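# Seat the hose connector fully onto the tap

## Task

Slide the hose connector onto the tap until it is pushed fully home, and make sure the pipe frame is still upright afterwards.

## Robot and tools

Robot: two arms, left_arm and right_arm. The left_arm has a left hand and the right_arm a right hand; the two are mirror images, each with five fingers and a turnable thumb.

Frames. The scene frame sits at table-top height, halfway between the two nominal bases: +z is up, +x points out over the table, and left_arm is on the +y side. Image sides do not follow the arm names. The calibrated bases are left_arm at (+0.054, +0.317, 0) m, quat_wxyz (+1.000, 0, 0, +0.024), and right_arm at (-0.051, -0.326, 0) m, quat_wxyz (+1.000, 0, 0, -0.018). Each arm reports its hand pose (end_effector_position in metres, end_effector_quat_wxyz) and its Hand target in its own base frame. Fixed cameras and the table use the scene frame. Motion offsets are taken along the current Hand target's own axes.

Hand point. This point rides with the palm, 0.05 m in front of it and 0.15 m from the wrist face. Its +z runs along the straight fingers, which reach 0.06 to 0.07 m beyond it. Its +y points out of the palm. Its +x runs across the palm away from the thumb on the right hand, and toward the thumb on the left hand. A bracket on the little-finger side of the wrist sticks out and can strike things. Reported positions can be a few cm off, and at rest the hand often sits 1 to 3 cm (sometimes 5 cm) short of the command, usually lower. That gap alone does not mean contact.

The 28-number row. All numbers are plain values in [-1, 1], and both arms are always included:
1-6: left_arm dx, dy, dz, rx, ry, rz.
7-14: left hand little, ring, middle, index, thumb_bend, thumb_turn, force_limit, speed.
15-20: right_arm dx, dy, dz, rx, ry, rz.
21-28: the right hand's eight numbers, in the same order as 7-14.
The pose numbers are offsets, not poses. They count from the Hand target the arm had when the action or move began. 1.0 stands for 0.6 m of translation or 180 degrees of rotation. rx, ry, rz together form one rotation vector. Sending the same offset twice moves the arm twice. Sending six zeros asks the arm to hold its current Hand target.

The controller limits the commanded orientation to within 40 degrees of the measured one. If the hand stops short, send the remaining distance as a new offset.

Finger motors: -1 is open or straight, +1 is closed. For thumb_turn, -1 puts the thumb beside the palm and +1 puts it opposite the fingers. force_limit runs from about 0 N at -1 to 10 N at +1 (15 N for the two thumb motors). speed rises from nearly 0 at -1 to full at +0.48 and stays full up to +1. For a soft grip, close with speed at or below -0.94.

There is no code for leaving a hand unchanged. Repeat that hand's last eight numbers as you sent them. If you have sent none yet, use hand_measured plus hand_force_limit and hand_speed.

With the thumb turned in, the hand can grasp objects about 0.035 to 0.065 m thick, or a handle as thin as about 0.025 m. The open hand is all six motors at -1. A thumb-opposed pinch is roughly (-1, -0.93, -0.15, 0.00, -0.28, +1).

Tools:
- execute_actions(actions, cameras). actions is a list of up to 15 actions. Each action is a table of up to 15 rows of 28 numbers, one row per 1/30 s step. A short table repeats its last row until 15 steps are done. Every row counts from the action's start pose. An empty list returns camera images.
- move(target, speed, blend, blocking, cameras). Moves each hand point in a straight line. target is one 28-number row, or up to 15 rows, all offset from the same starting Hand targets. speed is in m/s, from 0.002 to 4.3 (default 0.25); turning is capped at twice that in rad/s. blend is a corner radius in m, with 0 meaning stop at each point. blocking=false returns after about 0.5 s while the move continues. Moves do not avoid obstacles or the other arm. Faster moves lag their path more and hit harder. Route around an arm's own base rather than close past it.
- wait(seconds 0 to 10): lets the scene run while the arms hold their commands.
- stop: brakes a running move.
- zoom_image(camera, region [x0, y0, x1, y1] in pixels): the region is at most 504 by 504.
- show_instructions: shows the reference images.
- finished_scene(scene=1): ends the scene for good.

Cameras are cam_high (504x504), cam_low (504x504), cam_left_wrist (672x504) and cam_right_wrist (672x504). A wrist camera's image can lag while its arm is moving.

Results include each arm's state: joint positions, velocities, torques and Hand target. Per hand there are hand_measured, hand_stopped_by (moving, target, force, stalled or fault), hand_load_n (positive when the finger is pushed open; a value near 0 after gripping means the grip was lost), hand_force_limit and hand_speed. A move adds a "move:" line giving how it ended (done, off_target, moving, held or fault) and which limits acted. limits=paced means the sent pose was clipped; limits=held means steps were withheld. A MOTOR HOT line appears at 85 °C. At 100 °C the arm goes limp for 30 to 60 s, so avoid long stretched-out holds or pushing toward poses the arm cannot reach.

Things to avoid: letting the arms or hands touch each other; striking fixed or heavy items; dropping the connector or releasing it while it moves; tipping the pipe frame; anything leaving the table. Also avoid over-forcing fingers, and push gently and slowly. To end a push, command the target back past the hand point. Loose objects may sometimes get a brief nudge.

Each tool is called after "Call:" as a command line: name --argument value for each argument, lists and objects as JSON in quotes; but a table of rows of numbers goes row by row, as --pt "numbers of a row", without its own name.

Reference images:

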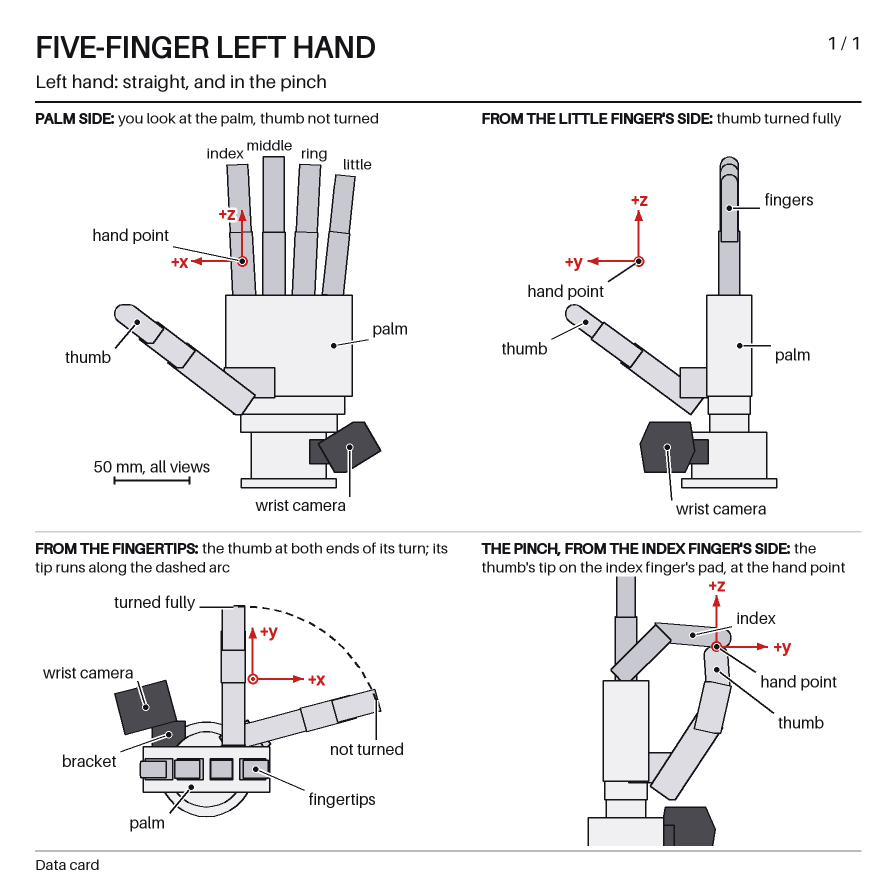

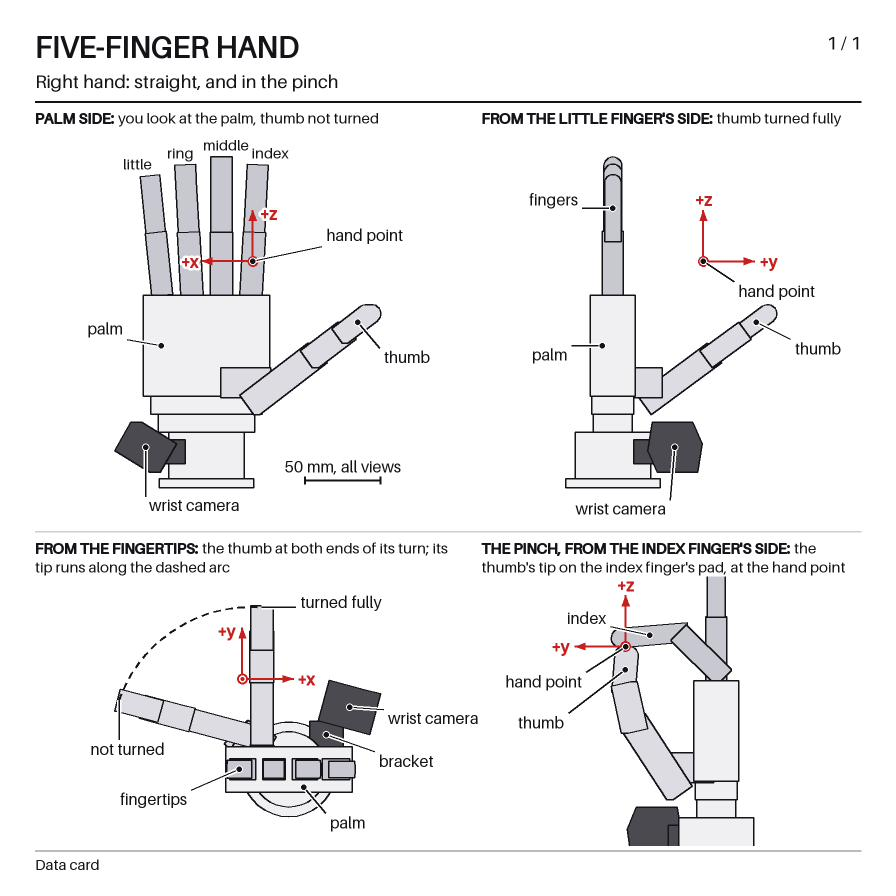

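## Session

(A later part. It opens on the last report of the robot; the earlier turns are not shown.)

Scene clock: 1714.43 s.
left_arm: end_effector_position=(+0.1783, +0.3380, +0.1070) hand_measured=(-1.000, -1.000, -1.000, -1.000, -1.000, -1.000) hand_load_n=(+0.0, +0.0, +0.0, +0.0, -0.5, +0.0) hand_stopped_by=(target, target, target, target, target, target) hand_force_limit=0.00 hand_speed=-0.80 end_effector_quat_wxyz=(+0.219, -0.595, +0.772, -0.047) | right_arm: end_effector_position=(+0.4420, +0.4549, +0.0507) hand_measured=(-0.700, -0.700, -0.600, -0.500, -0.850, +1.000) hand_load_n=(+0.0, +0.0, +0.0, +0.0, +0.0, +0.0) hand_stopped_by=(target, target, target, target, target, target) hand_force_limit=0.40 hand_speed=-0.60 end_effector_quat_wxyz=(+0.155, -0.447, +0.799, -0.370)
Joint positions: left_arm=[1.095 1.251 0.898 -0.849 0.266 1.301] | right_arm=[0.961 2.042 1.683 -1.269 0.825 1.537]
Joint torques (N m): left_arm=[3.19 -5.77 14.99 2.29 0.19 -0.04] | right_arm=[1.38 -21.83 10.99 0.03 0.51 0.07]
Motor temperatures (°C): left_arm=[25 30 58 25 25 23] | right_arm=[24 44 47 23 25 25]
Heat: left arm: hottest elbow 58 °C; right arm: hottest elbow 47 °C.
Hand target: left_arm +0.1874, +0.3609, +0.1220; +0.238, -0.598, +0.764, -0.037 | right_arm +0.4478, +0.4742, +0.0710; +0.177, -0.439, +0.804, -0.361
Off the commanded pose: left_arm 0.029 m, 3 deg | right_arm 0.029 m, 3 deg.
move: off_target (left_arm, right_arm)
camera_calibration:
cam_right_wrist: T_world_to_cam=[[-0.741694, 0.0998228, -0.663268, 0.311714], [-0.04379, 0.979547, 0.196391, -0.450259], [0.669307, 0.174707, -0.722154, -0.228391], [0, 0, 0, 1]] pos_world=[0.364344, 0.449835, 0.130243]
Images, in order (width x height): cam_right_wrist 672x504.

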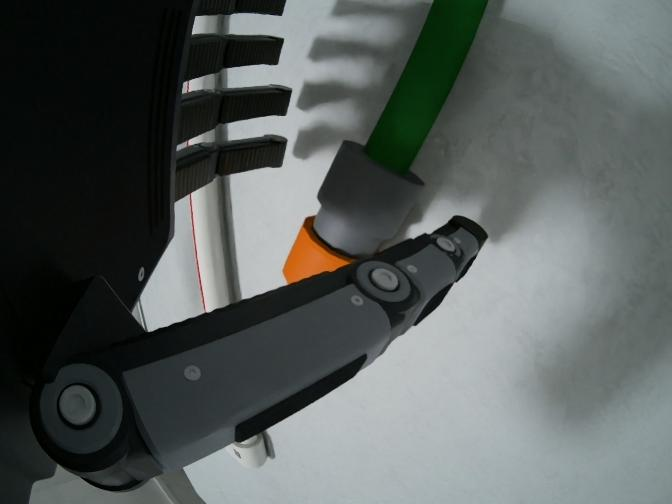

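Call:
move --pt "0 0 0 0 0 0 -1 -1 -1 -1 -1 -1 0 -0.8 -0.0102 0.0165 0.0063 0 0 0 -0.7 -0.7 -0.6 -0.5 -0.85 1.0 0.4 -0.6" --pt "0 0 0 0 0 0 -1 -1 -1 -1 -1 -1 0 -0.8 -0.0102 0.0165 0.0063 0 0 0 -0.7 -0.7 0.5 0.5 0.15 1.0 0.3 -0.8" --speed 0.06 --cameras '["cam_right_wrist", "cam_low"]'

Scene clock: 1741.50 s.
left_arm: end_effector_position=(+0.1783, +0.3380, +0.1070) hand_measured=(-1.000, -1.000, -1.000, -1.000, -1.000, -1.000) hand_load_n=(+0.0, +0.0, +0.0, +0.0, +0.0, +0.0) hand_stopped_by=(target, target, target, target, target, target) hand_force_limit=0.00 hand_speed=-0.80 end_effector_quat_wxyz=(+0.219, -0.595, +0.772, -0.047) | right_arm: end_effector_position=(+0.4414, +0.4612, +0.0457) hand_measured=(-0.700, -0.700, +0.024, +0.068, -0.562, +1.000) hand_load_n=(+0.0, +0.0, +8.5, +8.0, +13.5, +2.0) hand_stopped_by=(target, target, force, force, force, target) hand_force_limit=0.30 hand_speed=-0.80 end_effector_quat_wxyz=(+0.157, -0.446, +0.800, -0.370)
Joint positions: left_arm=[1.095 1.251 0.898 -0.849 0.266 1.301] | right_arm=[0.967 2.059 1.696 -1.27 0.825 1.548]
Joint torques (N m): left_arm=[3.19 -5.77 14.98 2.3 0.19 -0.04] | right_arm=[1.2 -20.95 11.17 0.28 0.49 0.06]
Motor temperatures (°C): left_arm=[25 30 59 25 25 23] | right_arm=[24 43 47 23 25 25]
Heat: left arm: hottest elbow 59 °C; right arm: hottest elbow 47 °C.
Hand target: left_arm +0.1874, +0.3609, +0.1220; +0.238, -0.598, +0.764, -0.037 | right_arm +0.4476, +0.4812, +0.0608; +0.177, -0.439, +0.804, -0.362
Off the commanded pose: left_arm 0.029 m, 3 deg | right_arm 0.026 m, 3 deg.
move: off_target (left_arm, right_arm); target 2's new numbers were sent with right_arm's hand 0.026 m and 3 deg from that target
camera_calibration:
cam_right_wrist: T_world_to_cam=[[-0.739715, 0.102092, -0.66513, 0.305549], [-0.0437859, 0.979027, 0.198969, -0.455342], [0.671494, 0.176304, -0.719731, -0.234506], [0, 0, 0, 1]] pos_world=[0.363551, 0.455942, 0.125047]
Images, in order (width x height): cam_low 504x504, cam_right_wrist 672x504.

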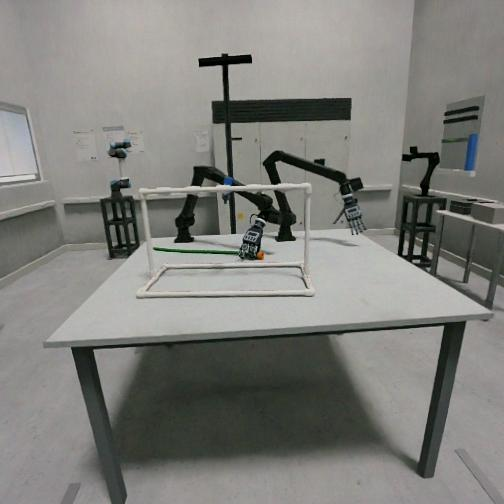

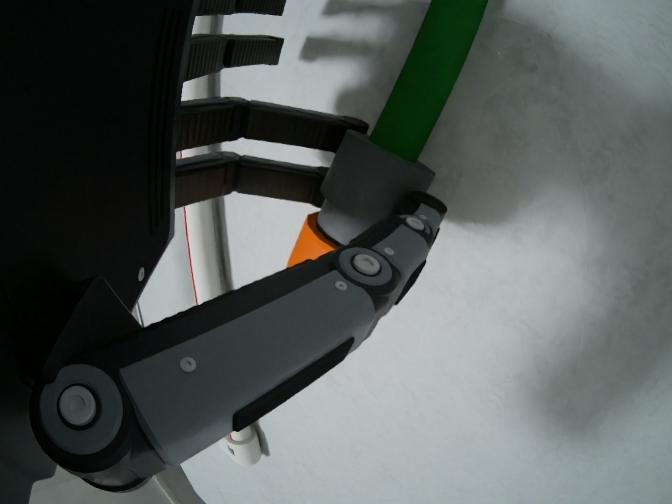

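Call:
move --pt "0 0 0 0 0 0 -1 -1 -1 -1 -1 -1 0 -0.8 0.003 -0.0736 -0.0678 0 0 0 -0.7 -0.7 0.5 0.5 0.15 1.0 0.3 -0.8" --pt "0 0 0 0 0 0 -1 -1 -1 -1 -1 -1 0 -0.8 -0.0293 -0.0537 -0.3357 -0.6209 -0.0282 0.1047 -0.7 -0.7 0.5 0.5 0.15 1.0 0.3 -0.8" --speed '[0.1, 0.22]' --blend '[0.02, 0]' --cameras '["cam_right_wrist", "cam_high", "cam_low"]'

Scene clock: 1782.47 s.
left_arm: end_effector_position=(+0.1783, +0.3380, +0.1070) hand_measured=(-1.000, -1.000, -1.000, -1.000, -1.000, -1.000) hand_load_n=(+0.0, +0.0, +0.0, +0.0, +0.5, +0.0) hand_stopped_by=(target, target, target, target, target, target) hand_force_limit=0.00 hand_speed=-0.80 end_effector_quat_wxyz=(+0.219, -0.595, +0.772, -0.047) | right_arm: end_effector_position=(+0.3508, +0.5695, +0.2160) hand_measured=(-0.700, -0.700, +0.024, +0.070, -0.562, +1.000) hand_load_n=(+0.5, +0.0, +10.5, +0.0, +8.0, +3.5) hand_stopped_by=(target, target, force, force, force, target) hand_force_limit=0.30 hand_speed=-0.80 end_effector_quat_wxyz=(-0.188, -0.292, +0.794, +0.499)
Joint positions: left_arm=[1.095 1.251 0.898 -0.849 0.266 1.301] | right_arm=[0.714 2.012 1.68 -1.233 -1.125 1.584]
Joint torques (N m): left_arm=[3.19 -5.77 14.99 2.29 0.19 -0.04] | right_arm=[0.21 -21.42 7.36 1.13 -1.06 0.09]
Motor temperatures (°C): left_arm=[25 30 59 25 25 23] | right_arm=[24 44 47 23 25 25]
Heat: left arm: hottest elbow 59 °C; right arm: hottest elbow 47 °C.
Hand target: left_arm +0.1874, +0.3609, +0.1220; +0.238, -0.598, +0.764, -0.037 | right_arm +0.3549, +0.5702, +0.2203; -0.184, -0.288, +0.793, +0.505
Off the commanded pose: left_arm 0.029 m, 3 deg | right_arm 0.006 m, 1 deg.
move: off_target (left_arm)
camera_calibration:
cam_right_wrist: T_world_to_cam=[[-0.456736, 0.124153, 0.880896, -0.105127], [0.885552, 0.157837, 0.436904, -0.509006], [-0.0847946, 0.979629, -0.182034, -0.378512], [0, 0, 0, 1]] pos_world=[0.37064, 0.464193, 0.24609]
Images, in order (width x height): cam_high 504x504, cam_low 504x504, cam_right_wrist 672x504.

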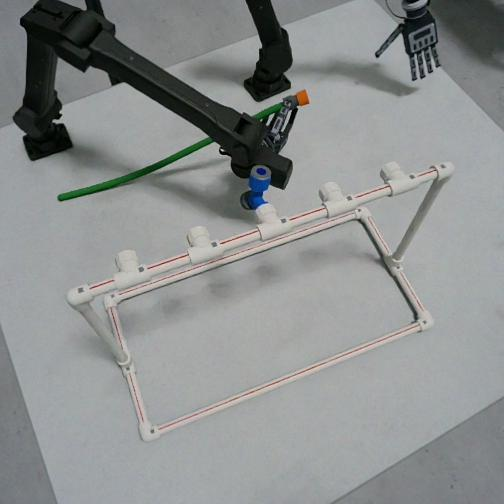

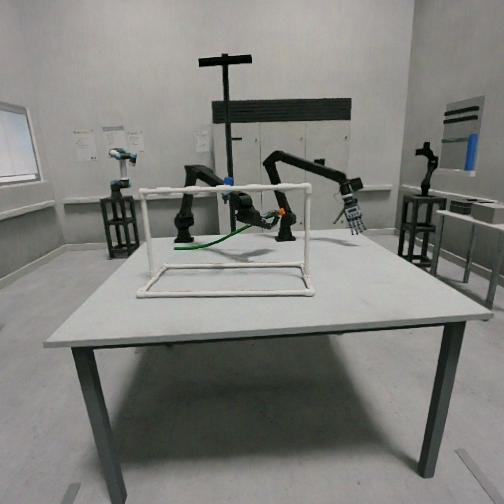

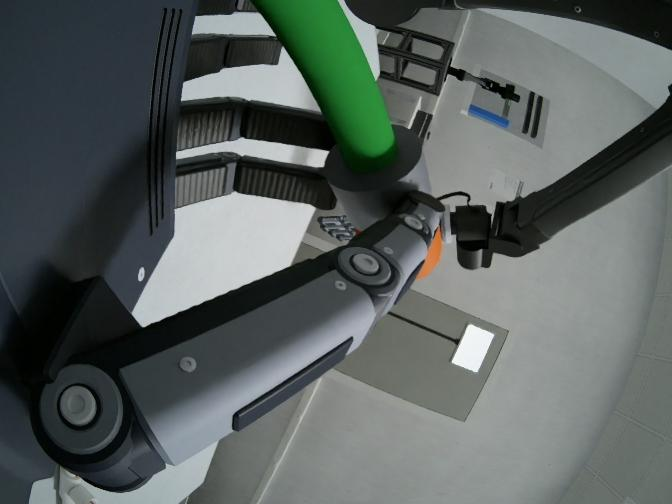

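Call:
move --target '[0, 0, 0, 0, 0, 0, -1, -1, -1, -1, -1, -1, 0, -0.8, 0, 0, 0, 0, 0, 0, 0.95, 0.95, 0.5, 0.5, 0.15, 1.0, 0.1, -0.7]' --cameras '["cam_right_wrist", "cam_high"]'

Call:
zoom_image --camera "cam_high" --region '[240, 70, 340, 170]'

Scene clock: 1799.87 s.
left_arm: end_effector_position=(+0.1783, +0.3380, +0.1070) hand_measured=(-1.000, -1.000, -1.000, -1.000, -1.000, -1.000) hand_load_n=(+0.0, +0.0, +0.0, +0.0, +0.0, +0.0) hand_stopped_by=(target, target, target, target, target, target) hand_force_limit=0.00 hand_speed=-0.80 end_effector_quat_wxyz=(+0.219, -0.595, +0.772, -0.047) | right_arm: end_effector_position=(+0.3511, +0.5697, +0.2163) hand_measured=(+0.542, +0.208, +0.024, +0.070, -0.562, +1.000) hand_load_n=(+5.5, +0.0, +8.5, +0.0, +8.0, +3.5) hand_stopped_by=(force, force, force, force, force, target) hand_force_limit=0.10 hand_speed=-0.70 end_effector_quat_wxyz=(-0.188, -0.291, +0.794, +0.500)
Joint positions: left_arm=[1.095 1.251 0.898 -0.849 0.266 1.301] | right_arm=[0.714 2.012 1.68 -1.231 -1.127 1.587]
Joint torques (N m): left_arm=[3.19 -5.71 14.99 2.29 0.19 -0.04] | right_arm=[0.32 -21.48 7.23 1.13 -0.98 0.1]
Motor temperatures (°C): left_arm=[25 30 59 25 25 23] | right_arm=[24 44 44 23 26 25]
Heat: left arm: hottest elbow 59 °C; right arm: hottest shoulder 44 °C.
Hand target: left_arm +0.1874, +0.3609, +0.1220; +0.238, -0.598, +0.764, -0.037 | right_arm +0.3548, +0.5702, +0.2202; -0.184, -0.288, +0.793, +0.504
Off the commanded pose: left_arm 0.029 m, 3 deg | right_arm 0.006 m, 1 deg.
move: off_target (left_arm)
camera_calibration:
cam_right_wrist: T_world_to_cam=[[-0.455207, 0.123703, 0.88175, -0.105633], [0.886415, 0.156376, 0.435677, -0.508559], [-0.0839897, 0.97992, -0.180836, -0.379421], [0, 0, 0, 1]] pos_world=[0.370842, 0.464396, 0.246096]
Images, in order (width x height): cam_high 504x504, cam_right_wrist 672x504.

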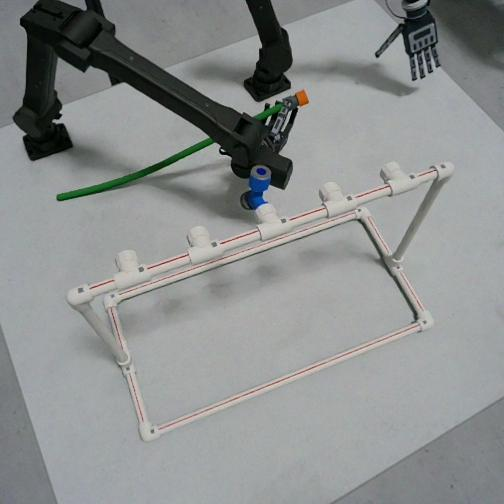

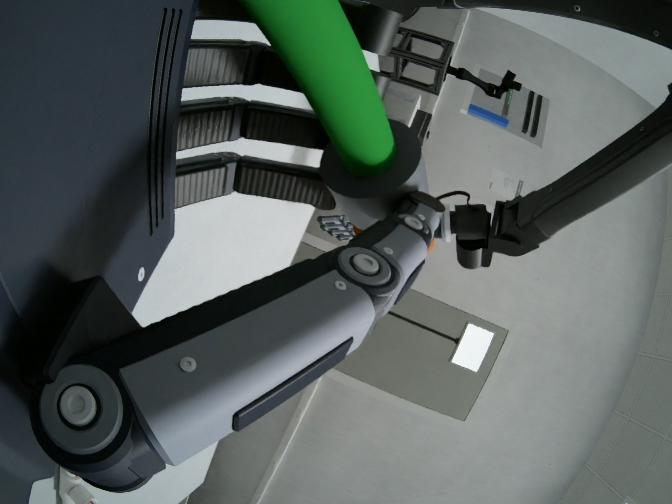

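Scaled by 5.040.

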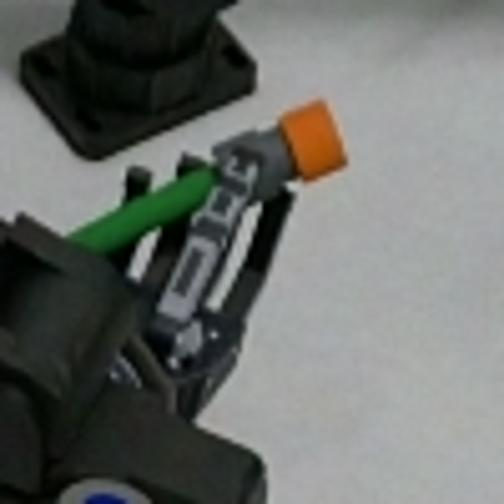

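Call:
move --pt "0 0 0 0 0 0 -1 -1 -1 -1 -1 -1 0 -0.8 0 0 0 -0.105 0 0 0.95 0.95 0.5 0.5 0.15 1.0 0.1 -0.7" --pt "0 0 0 0 0 0 -1 -1 -1 -1 -1 -1 0 -0.8 0 0 0 -0.105 0 0 0.95 0.95 0.5 0.5 -0.85 1.0 0.1 -0.7" --speed 0.2 --cameras '["cam_right_wrist", "cam_high"]'

Call:
zoom_image --camera "cam_high" --region '[240, 70, 340, 170]'

Scene clock: 1852.60 s.
left_arm: end_effector_position=(+0.1783, +0.3380, +0.1070) hand_measured=(-1.000, -1.000, -1.000, -1.000, -1.000, -1.000) hand_load_n=(+0.0, +0.0, +0.0, +0.0, +0.0, +0.0) hand_stopped_by=(target, target, target, target, target, target) hand_force_limit=0.00 hand_speed=-0.80 end_effector_quat_wxyz=(+0.219, -0.595, +0.772, -0.047) | right_arm: end_effector_position=(+0.3544, +0.5704, +0.2078) hand_measured=(+0.542, +0.208, +0.026, +0.070, -0.850, +1.000) hand_load_n=(+0.0, +0.0, +0.5, +0.5, +0.0, +0.0) hand_stopped_by=(force, force, force, force, target, target) hand_force_limit=0.10 hand_speed=-0.70 end_effector_quat_wxyz=(-0.235, -0.250, +0.703, +0.623)
Joint positions: left_arm=[1.095 1.251 0.898 -0.849 0.266 1.301] | right_arm=[0.714 2.078 1.575 -0.968 -1.456 1.692]
Joint torques (N m): left_arm=[3.19 -5.77 14.99 2.29 0.19 -0.04] | right_arm=[0.44 -22.89 6.76 1.24 -1.04 0.06]
Motor temperatures (°C): left_arm=[25 30 59 25 25 23] | right_arm=[24 44 41 23 27 25]
Heat: left arm: hottest elbow 59 °C; right arm: hottest shoulder 44 °C.
Hand target: left_arm +0.1874, +0.3609, +0.1220; +0.238, -0.598, +0.764, -0.037 | right_arm +0.3548, +0.5702, +0.2203; -0.229, -0.254, +0.699, +0.628
Off the commanded pose: left_arm 0.029 m, 3 deg | right_arm 0.012 m, 1 deg.
move: off_target (left_arm, right_arm); target 2's new numbers were sent with right_arm's hand 0.011 m and 1 deg from that target
camera_calibration:
cam_right_wrist: T_world_to_cam=[[-0.247622, -0.0981253, 0.963875, -0.0608575], [0.965201, 0.0613578, 0.254209, -0.44392], [-0.0840856, 0.993281, 0.0795171, -0.442957], [0, 0, 0, 1]] pos_world=[0.376156, 0.461247, 0.20673]
Images, in order (width x height): cam_high 504x504, cam_right_wrist 672x504.

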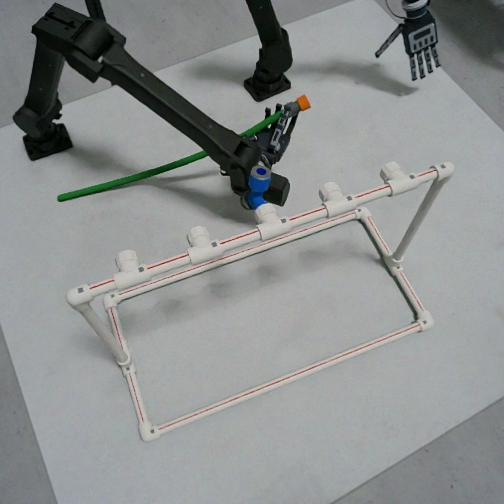

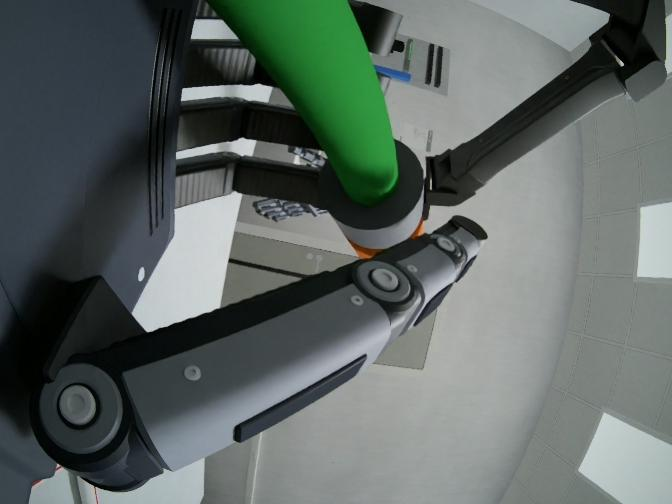

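Scaled by 5.040.

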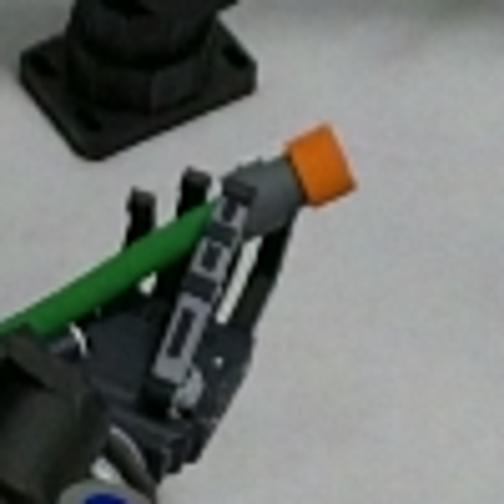

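Call:
move --target '[0, 0, 0, 0, 0, 0, -1, -1, -1, -1, -1, -1, 0, -0.8, 0, 0, 0, 0, 0, 0, 0.97, 0.97, 0.6, 0.6, -0.85, 1.0, 0.0, -0.75]' --cameras '["cam_right_wrist", "cam_high"]'

Call:
zoom_image --camera "cam_high" --region '[240, 70, 340, 170]'

Scene clock: 1873.20 s.
left_arm: end_effector_position=(+0.1783, +0.3380, +0.1070) hand_measured=(-1.000, -1.000, -1.000, -1.000, -1.000, -1.000) hand_load_n=(+0.0, +0.0, +0.0, +0.0, +0.0, +0.0) hand_stopped_by=(target, target, target, target, target, target) hand_force_limit=0.00 hand_speed=-0.80 end_effector_quat_wxyz=(+0.219, -0.595, +0.772, -0.047) | right_arm: end_effector_position=(+0.3545, +0.5705, +0.2078) hand_measured=(+0.970, +0.644, +0.276, +0.296, -0.852, +1.000) hand_load_n=(+0.0, +7.0, +5.0, +3.0, +10.5, +5.0) hand_stopped_by=(target, force, force, force, target, target) hand_force_limit=0.00 hand_speed=-0.75 end_effector_quat_wxyz=(-0.236, -0.249, +0.703, +0.622)
Joint positions: left_arm=[1.095 1.251 0.898 -0.849 0.266 1.301] | right_arm=[0.714 2.078 1.575 -0.967 -1.456 1.694]
Joint torques (N m): left_arm=[3.19 -5.77 14.98 2.29 0.19 -0.04] | right_arm=[0.5 -22.77 6.68 1.33 -1.02 0.09]
Motor temperatures (°C): left_arm=[25 30 59 25 25 23] | right_arm=[24 46 40 23 27 25]
Heat: left arm: hottest elbow 59 °C; right arm: hottest shoulder 46 °C.
Hand target: left_arm +0.1874, +0.3609, +0.1220; +0.238, -0.598, +0.764, -0.037 | right_arm +0.3549, +0.5702, +0.2203; -0.229, -0.254, +0.699, +0.628
Off the commanded pose: left_arm 0.029 m, 3 deg | right_arm 0.012 m, 1 deg.
move: off_target (left_arm, right_arm)
camera_calibration:
cam_right_wrist: T_world_to_cam=[[-0.246112, -0.0971703, 0.964358, -0.0620276], [0.965614, 0.0614233, 0.252622, -0.443906], [-0.0837814, 0.993371, 0.078712, -0.443045], [0, 0, 0, 1]] pos_world=[0.376257, 0.461347, 0.20683]
Images, in order (width x height): cam_high 504x504, cam_right_wrist 672x504.

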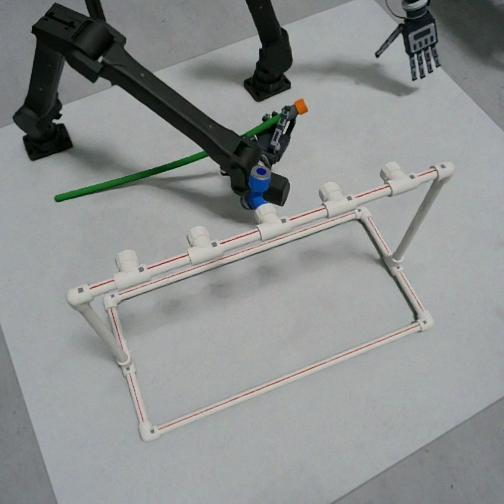

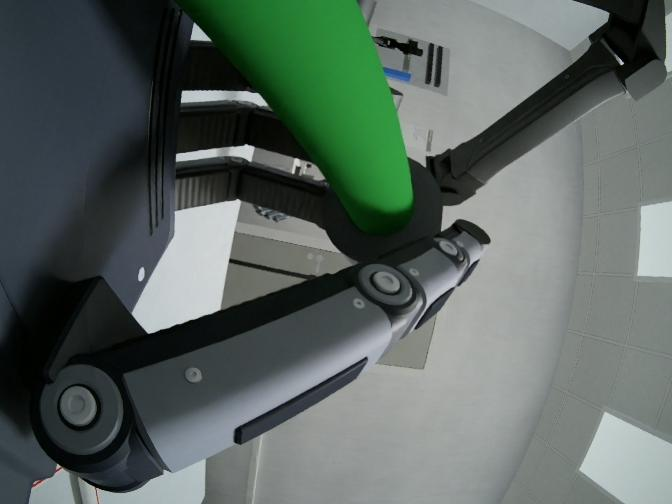

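Scaled by 5.040.

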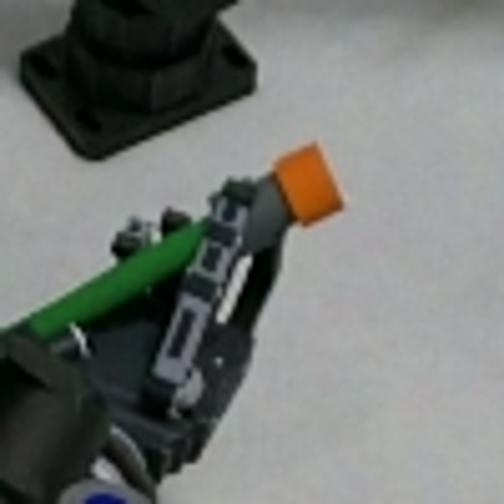

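Call:
move --pt "0 0 0 0 0 0 -1 -1 -1 -1 -1 -1 0 -0.8 0 0 0 0 0 0 -1 -1 0.6 0.6 -0.85 1.0 0.0 -0.6" --pt "0 0 0 0 0 0 -1 -1 -1 -1 -1 -1 0 -0.8 0 0.2 -0.02 0 0 0 -1 -1 0.6 0.6 -0.85 1.0 0.0 -0.6" --speed 0.12 --cameras '["cam_right_wrist", "cam_high", "cam_low"]'

Call:
zoom_image --camera "cam_high" --region '[230, 40, 330, 140]'

Scene clock: 1941.63 s.
left_arm: end_effector_position=(+0.1783, +0.3380, +0.1070) hand_measured=(-1.000, -1.000, -1.000, -1.000, -1.000, -1.000) hand_load_n=(+0.0, +0.0, +0.0, +0.0, +0.0, +0.0) hand_stopped_by=(target, target, target, target, target, target) hand_force_limit=0.00 hand_speed=-0.80 end_effector_quat_wxyz=(+0.219, -0.595, +0.772, -0.047) | right_arm: end_effector_position=(+0.3499, +0.5660, +0.3033) hand_measured=(-1.000, -1.000, +0.276, +0.296, -0.852, +1.000) hand_load_n=(+0.0, +0.5, +8.0, +3.5, +8.5, -0.5) hand_stopped_by=(target, target, force, force, target, target) hand_force_limit=0.00 hand_speed=-0.60 end_effector_quat_wxyz=(-0.247, -0.234, +0.708, +0.619)
Joint positions: left_arm=[1.095 1.251 0.898 -0.849 0.266 1.301] | right_arm=[0.714 1.949 1.638 -1.133 -1.457 1.76]
Joint torques (N m): left_arm=[3.25 -5.71 14.98 2.3 0.19 -0.04] | right_arm=[0.62 -22.42 12.1 0.46 -1 0]
Motor temperatures (°C): left_arm=[25 30 59 25 25 23] | right_arm=[24 46 39 23 27 25]
Heat: left arm: hottest elbow 59 °C; right arm: hottest shoulder 46 °C.
Hand target: left_arm +0.1874, +0.3609, +0.1220; +0.238, -0.598, +0.764, -0.037 | right_arm +0.3544, +0.5710, +0.3409; -0.229, -0.254, +0.699, +0.628
Off the commanded pose: left_arm 0.029 m, 3 deg | right_arm 0.038 m, 3 deg.
move: off_target (left_arm, right_arm)
camera_calibration:
cam_right_wrist: T_world_to_cam=[[-0.216697, -0.0720403, 0.973577, -0.183014], [0.973406, 0.0599764, 0.221097, -0.455597], [-0.0743196, 0.995597, 0.0571277, -0.444577], [0, 0, 0, 1]] pos_world=[0.370781, 0.45676, 0.304308]
Images, in order (width x height): cam_high 504x504, cam_low 504x504, cam_right_wrist 672x504.

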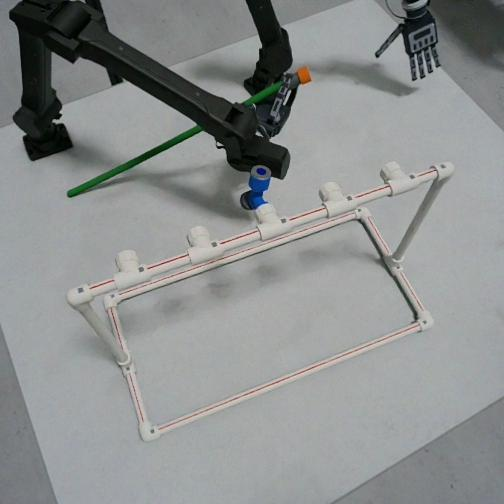

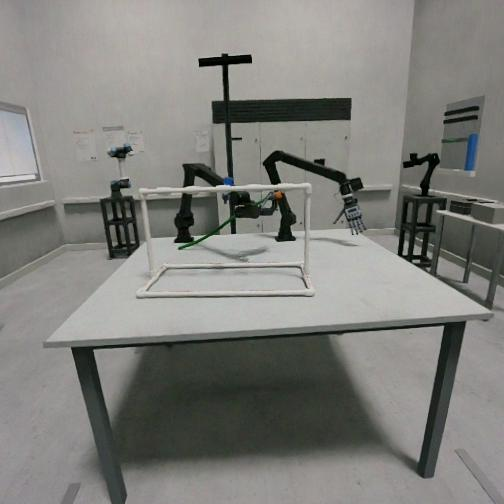

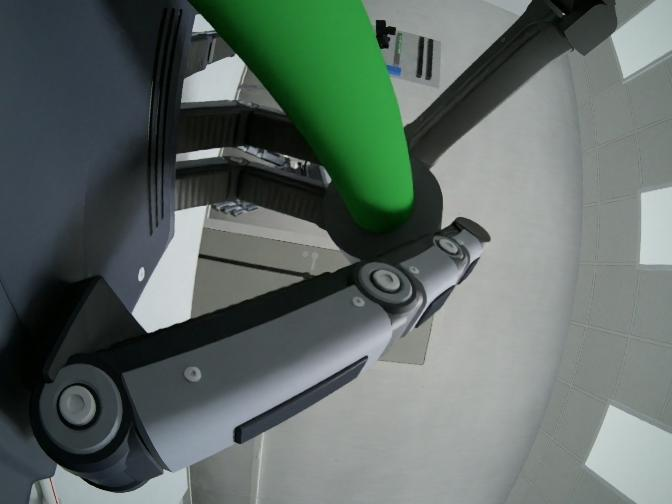

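Scaled by 5.040.

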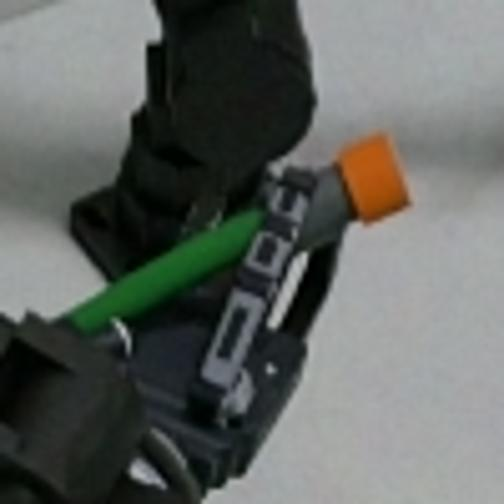

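Call:
move --pt "0 0 0 0 0 0 -1 -1 -1 -1 -1 -1 0 -0.8 0 -0.2817 0.03 0 0 0 -1 -1 0.6 0.6 -0.85 1.0 0.0 -0.6" --pt "0 0 0 0 0 0 -1 -1 -1 -1 -1 -1 0 -0.8 0 -0.2817 0.03 0 0 0 -0.35 -0.35 -0.35 -0.35 -0.85 1.0 0.0 -0.7" --speed 0.15 --cameras '["cam_right_wrist", "cam_high", "cam_low"]'

Call:
zoom_image --camera "cam_high" --region '[230, 60, 330, 160]'

Scene clock: 1977.43 s.
left_arm: end_effector_position=(+0.1783, +0.3380, +0.1070) hand_measured=(-1.000, -1.000, -1.000, -1.000, -1.000, -1.000) hand_load_n=(+0.0, +0.0, +0.0, +0.0, +0.0, +0.0) hand_stopped_by=(target, target, target, target, target, target) hand_force_limit=0.00 hand_speed=-0.80 end_effector_quat_wxyz=(+0.219, -0.595, +0.772, -0.047) | right_arm: end_effector_position=(+0.3539, +0.5698, +0.1608) hand_measured=(-0.350, -0.350, -0.350, -0.350, -0.850, +1.000) hand_load_n=(+0.0, +0.5, +0.0, +0.0, +0.0, +0.0) hand_stopped_by=(target, target, target, target, target, target) hand_force_limit=0.00 hand_speed=-0.70 end_effector_quat_wxyz=(-0.234, -0.251, +0.702, +0.624)
Joint positions: left_arm=[1.095 1.251 0.898 -0.849 0.266 1.301] | right_arm=[0.714 2.139 1.537 -0.853 -1.457 1.703]
Joint torques (N m): left_arm=[3.31 -5.77 14.98 2.3 0.19 -0.04] | right_arm=[0.56 -22.71 6.35 1.26 -0.97 0.09]
Motor temperatures (°C): left_arm=[25 30 60 25 25 23] | right_arm=[24 44 45 23 27 25]
Heat: left arm: hottest elbow 60 °C; right arm: hottest elbow 45 °C.
Hand target: left_arm +0.1874, +0.3609, +0.1220; +0.238, -0.598, +0.764, -0.037 | right_arm +0.3544, +0.5707, +0.1708; -0.229, -0.254, +0.699, +0.628
Off the commanded pose: left_arm 0.029 m, 3 deg | right_arm 0.010 m, 1 deg.
move: off_target (left_arm)
camera_calibration:
cam_right_wrist: T_world_to_cam=[[-0.250148, -0.101936, 0.962827, -0.0125393], [0.964627, 0.0592022, 0.256883, -0.430382], [-0.083187, 0.993028, 0.0835205, -0.439511], [0, 0, 0, 1]] pos_world=[0.37546, 0.460648, 0.159339]
Images, in order (width x height): cam_high 504x504, cam_low 504x504, cam_right_wrist 672x504.

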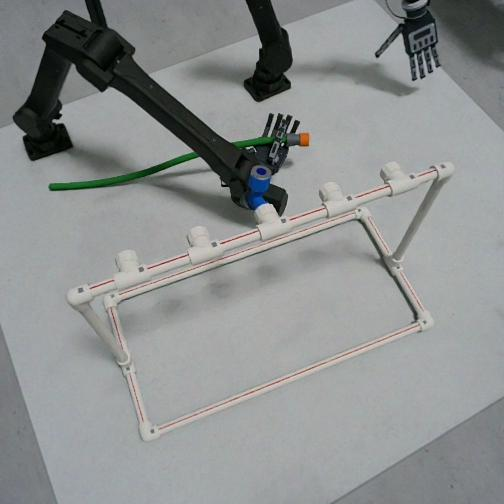

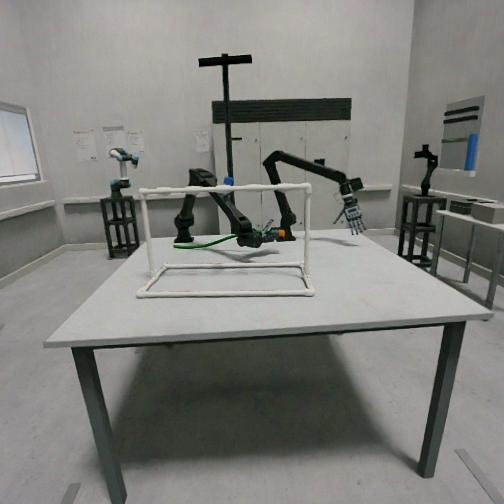

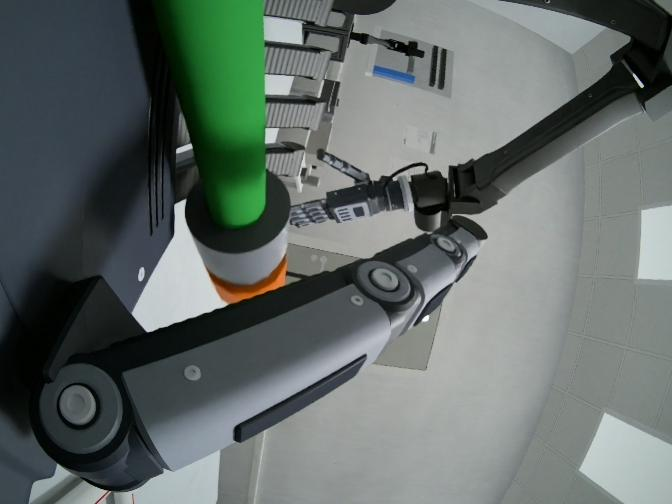

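Scaled by 5.040.

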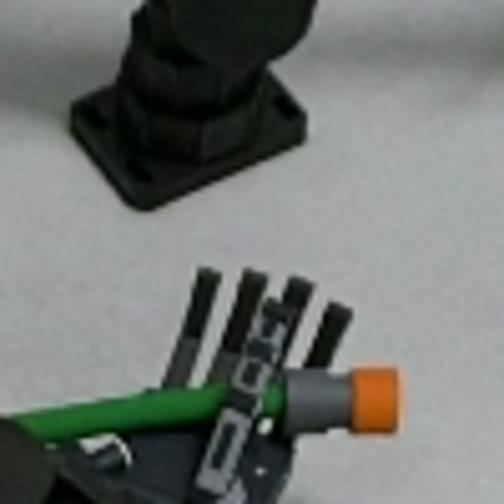

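Call:
execute_actions --actions '[]' --cameras '["all"]'

Scene clock: 2015.00 s.
left_arm: end_effector_position=(+0.1783, +0.3380, +0.1070) hand_measured=(-1.000, -1.000, -1.000, -1.000, -1.000, -1.000) hand_load_n=(+0.0, +0.0, +0.0, +0.0, +0.0, +0.0) hand_stopped_by=(target, target, target, target, target, target) hand_force_limit=0.00 hand_speed=-0.80 end_effector_quat_wxyz=(+0.219, -0.595, +0.772, -0.047) | right_arm: end_effector_position=(+0.3539, +0.5698, +0.1608) hand_measured=(-0.350, -0.350, -0.350, -0.350, -0.850, +1.000) hand_load_n=(+0.0, +0.0, +0.0, +0.0, +0.0, +0.0) hand_stopped_by=(target, target, target, target, target, target) hand_force_limit=0.00 hand_speed=-0.70 end_effector_quat_wxyz=(-0.234, -0.251, +0.702, +0.624)
Joint positions: left_arm=[1.095 1.251 0.898 -0.849 0.266 1.301] | right_arm=[0.714 2.139 1.537 -0.853 -1.457 1.703]
Joint velocities: within noise
Joint torques (N m): left_arm=[3.25 -5.77 14.98 2.29 0.19 -0.04] | right_arm=[0.67 -22.77 6.34 1.29 -0.97 0.09]
Motor temperatures (°C): left_arm=[25 30 60 25 25 23] | right_arm=[24 46 42 23 27 25]
Heat: left arm: hottest elbow 60 °C; right arm: hottest shoulder 46 °C.
Hand target: left_arm +0.1874, +0.3609, +0.1220; +0.238, -0.598, +0.764, -0.037 | right_arm +0.3544, +0.5707, +0.1708; -0.229, -0.254, +0.699, +0.628
Off the commanded pose: left_arm 0.029 m, 3 deg | right_arm 0.010 m, 1 deg.
camera_calibration:
cam_left_wrist: T_world_to_cam=[[0.843651, -0.477712, 0.245038, -0.0150121], [-0.50365, -0.862282, 0.0529808, 0.393318], [0.185982, -0.16811, -0.968065, 0.242355], [0, 0, 0, 1]] pos_world=[0.165686, 0.372722, 0.217455]
cam_right_wrist: T_world_to_cam=[[-0.250148, -0.101936, 0.962827, -0.0125393], [0.964627, 0.0592022, 0.256883, -0.430382], [-0.083187, 0.993028, 0.0835205, -0.439511], [0, 0, 0, 1]] pos_world=[0.37546, 0.460648, 0.159339]

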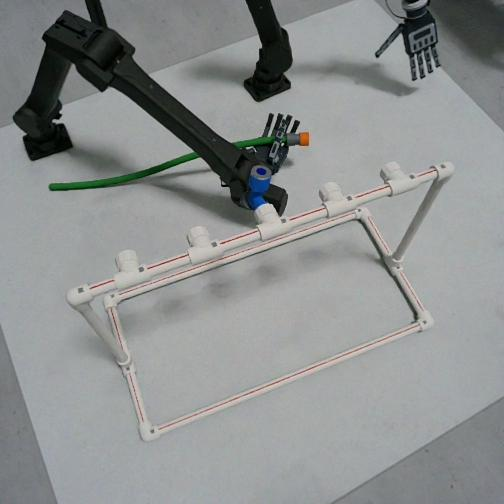

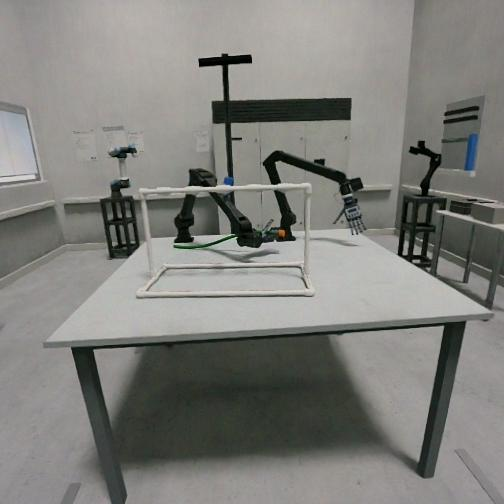

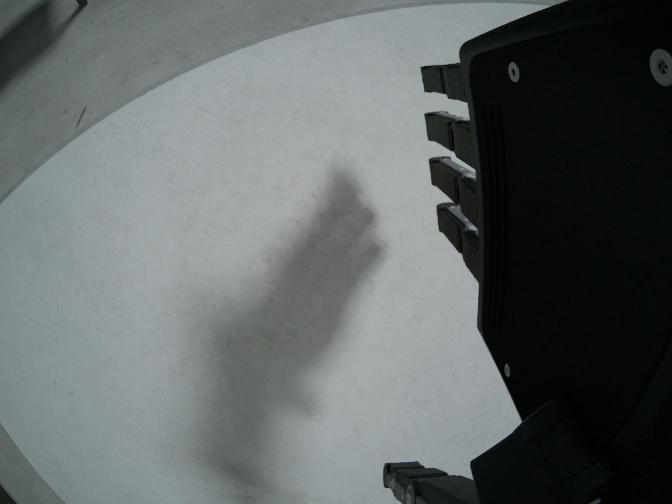

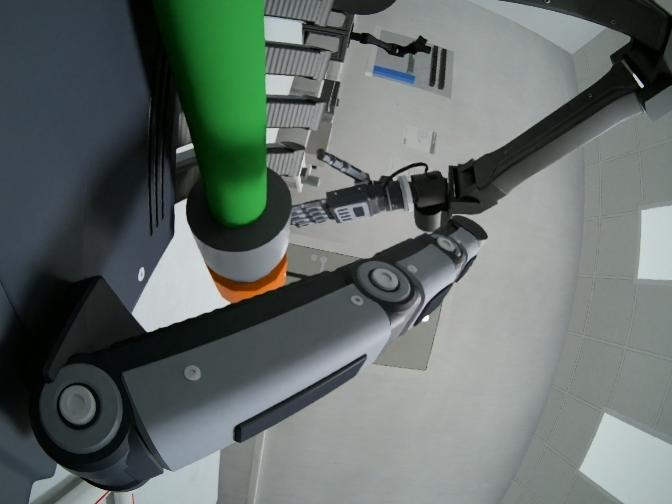

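Call:
zoom_image --camera "cam_high" --region '[220, 90, 340, 210]'

Call:
zoom_image --camera "cam_right_wrist" --region '[130, 0, 480, 350]'

Scaled by 4.200.

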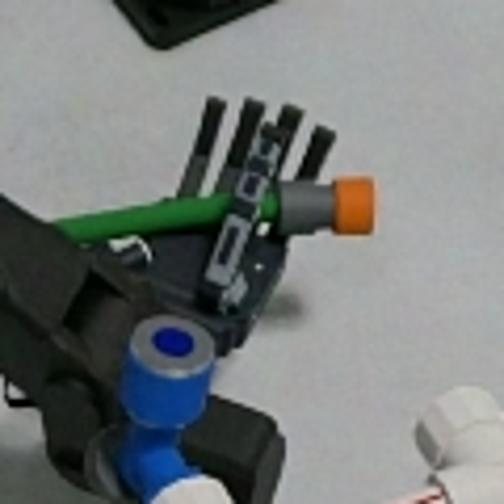

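Scaled by 1.440 from the camera's 672x504 image, which has a finer 960x720 frame.

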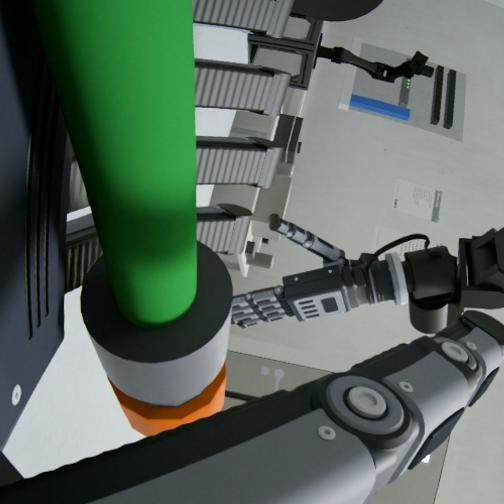

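Call:
move --target '[0,0,0,0,0,0,-1,-1,-1,-1,-1,-1,0,-0.8, 0,0,0,0,0,0,0.4,0.4,0.3,-1,-0.85,1,-0.5,-0.7]' --cameras '["cam_high","cam_right_wrist"]'

Scene clock: 2301.67 s.
left_arm: end_effector_position=(+0.1783, +0.3380, +0.1070) hand_measured=(-1.000, -1.000, -1.000, -1.000, -1.000, -1.000) hand_load_n=(+0.0, -0.5, +0.0, +0.5, +0.0, +0.0) hand_stopped_by=(target, target, target, target, target, target) hand_force_limit=0.00 hand_speed=-0.80 end_effector_quat_wxyz=(+0.219, -0.595, +0.772, -0.047) | right_arm: end_effector_position=(+0.3539, +0.5698, +0.1608) hand_measured=(+0.400, +0.400, +0.300, -1.000, -0.850, +1.000) hand_load_n=(+0.0, +0.0, +0.0, +0.0, +0.0, +0.0) hand_stopped_by=(target, target, target, target, target, target) hand_force_limit=-0.50 hand_speed=-0.70 end_effector_quat_wxyz=(-0.234, -0.251, +0.702, +0.624)
Joint positions: left_arm=[1.095 1.251 0.898 -0.849 0.266 1.301] | right_arm=[0.714 2.139 1.537 -0.853 -1.457 1.703]
Joint torques (N m): left_arm=[3.19 -5.71 14.98 2.3 0.19 -0.04] | right_arm=[0.5 -23 6.32 1.29 -0.97 0.09]
Motor temperatures (°C): left_arm=[25 30 61 25 25 23] | right_arm=[24 47 39 23 28 25]
Heat: left arm: hottest elbow 61 °C; right arm: hottest shoulder 47 °C.
Hand target: left_arm +0.1874, +0.3609, +0.1220; +0.238, -0.598, +0.764, -0.037 | right_arm +0.3544, +0.5707, +0.1708; -0.229, -0.254, +0.699, +0.628
Off the commanded pose: left_arm 0.029 m, 3 deg | right_arm 0.010 m, 1 deg.
move: off_target (left_arm)
camera_calibration:
cam_right_wrist: T_world_to_cam=[[-0.250148, -0.101936, 0.962827, -0.0125393], [0.964627, 0.0592022, 0.256883, -0.430382], [-0.083187, 0.993028, 0.0835205, -0.439511], [0, 0, 0, 1]] pos_world=[0.37546, 0.460648, 0.159339]
Images, in order (width x height): cam_high 504x504, cam_right_wrist 672x504.

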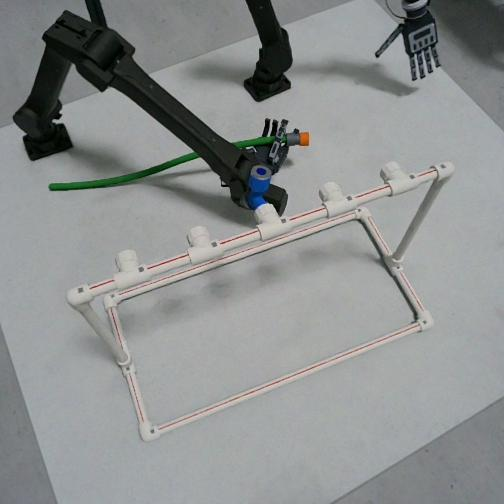

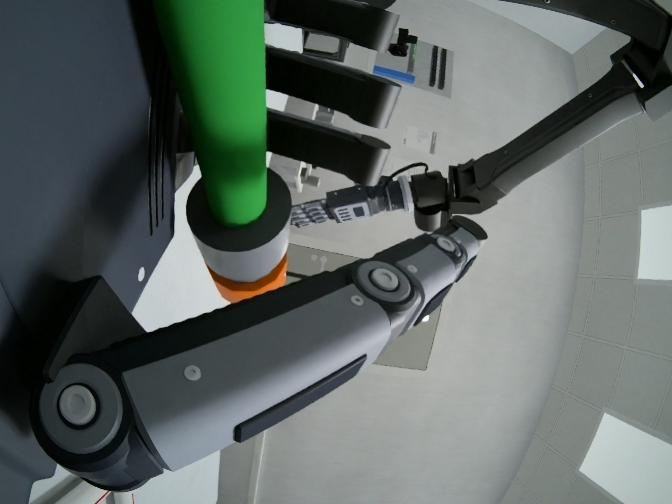

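Call:
move --pt "0 0 0 0 0 0 -1 -1 -1 -1 -1 -1 0 -0.8 0 0.17 0 0 0 -0.08 0.4 0.4 0.3 -1 -0.85 1 -0.5 -0.7" --pt "0 0 0 0 0 0 -1 -1 -1 -1 -1 -1 0 -0.8 0 0.2 0 0 0 -0.2 0.4 0.4 0.3 -1 -0.85 1 -0.5 -0.7" --speed 0.12 --blend '[0.02,0]' --cameras '["cam_high","cam_right_wrist"]'

Scene clock: 2316.77 s.
left_arm: end_effector_position=(+0.1783, +0.3380, +0.1070) hand_measured=(-1.000, -1.000, -1.000, -1.000, -1.000, -1.000) hand_load_n=(+0.0, +0.0, +0.0, +0.0, +0.0, +0.0) hand_stopped_by=(target, target, target, target, target, target) hand_force_limit=0.00 hand_speed=-0.80 end_effector_quat_wxyz=(+0.219, -0.595, +0.772, -0.047) | right_arm: end_effector_position=(+0.3459, +0.5696, +0.2696) hand_measured=(+0.400, +0.400, +0.300, -1.000, -0.850, +1.000) hand_load_n=(+0.0, +0.0, +0.0, +0.0, +0.0, -0.5) hand_stopped_by=(target, target, target, target, target, target) hand_force_limit=-0.50 hand_speed=-0.70 end_effector_quat_wxyz=(-0.039, -0.435, +0.603, +0.667)
Joint positions: left_arm=[1.095 1.251 0.898 -0.849 0.266 1.301] | right_arm=[0.72 2.046 1.663 -0.849 -1.457 1.344]
Joint torques (N m): left_arm=[3.19 -5.77 14.99 2.29 0.2 -0.04] | right_arm=[1.49 -21.48 12.22 0.55 -0.84 -0.19]
Motor temperatures (°C): left_arm=[25 30 61 25 25 23] | right_arm=[24 47 39 23 28 25]
Heat: left arm: hottest elbow 61 °C; right arm: hottest shoulder 47 °C.
Hand target: left_arm +0.1874, +0.3609, +0.1220; +0.238, -0.598, +0.764, -0.037 | right_arm +0.3462, +0.5807, +0.2902; -0.024, -0.458, +0.587, +0.668
Off the commanded pose: left_arm 0.029 m, 3 deg | right_arm 0.023 m, 4 deg.
move: off_target (left_arm, right_arm)
camera_calibration:
cam_right_wrist: T_world_to_cam=[[-0.607731, -0.434813, 0.66453, 0.274401], [0.759478, -0.0736918, 0.646346, -0.409008], [-0.23207, 0.8975, 0.375016, -0.421737], [0, 0, 0, 1]] pos_world=[0.379522, 0.467682, 0.240171]
Images, in order (width x height): cam_high 504x504, cam_right_wrist 672x504.

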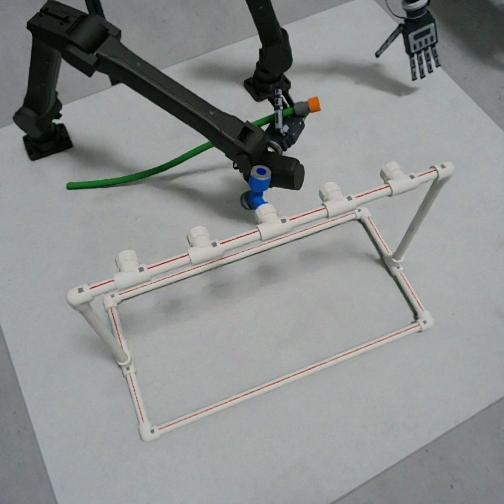

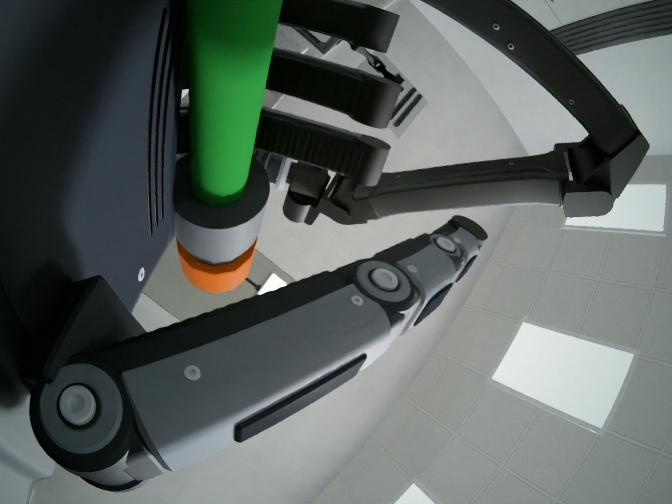

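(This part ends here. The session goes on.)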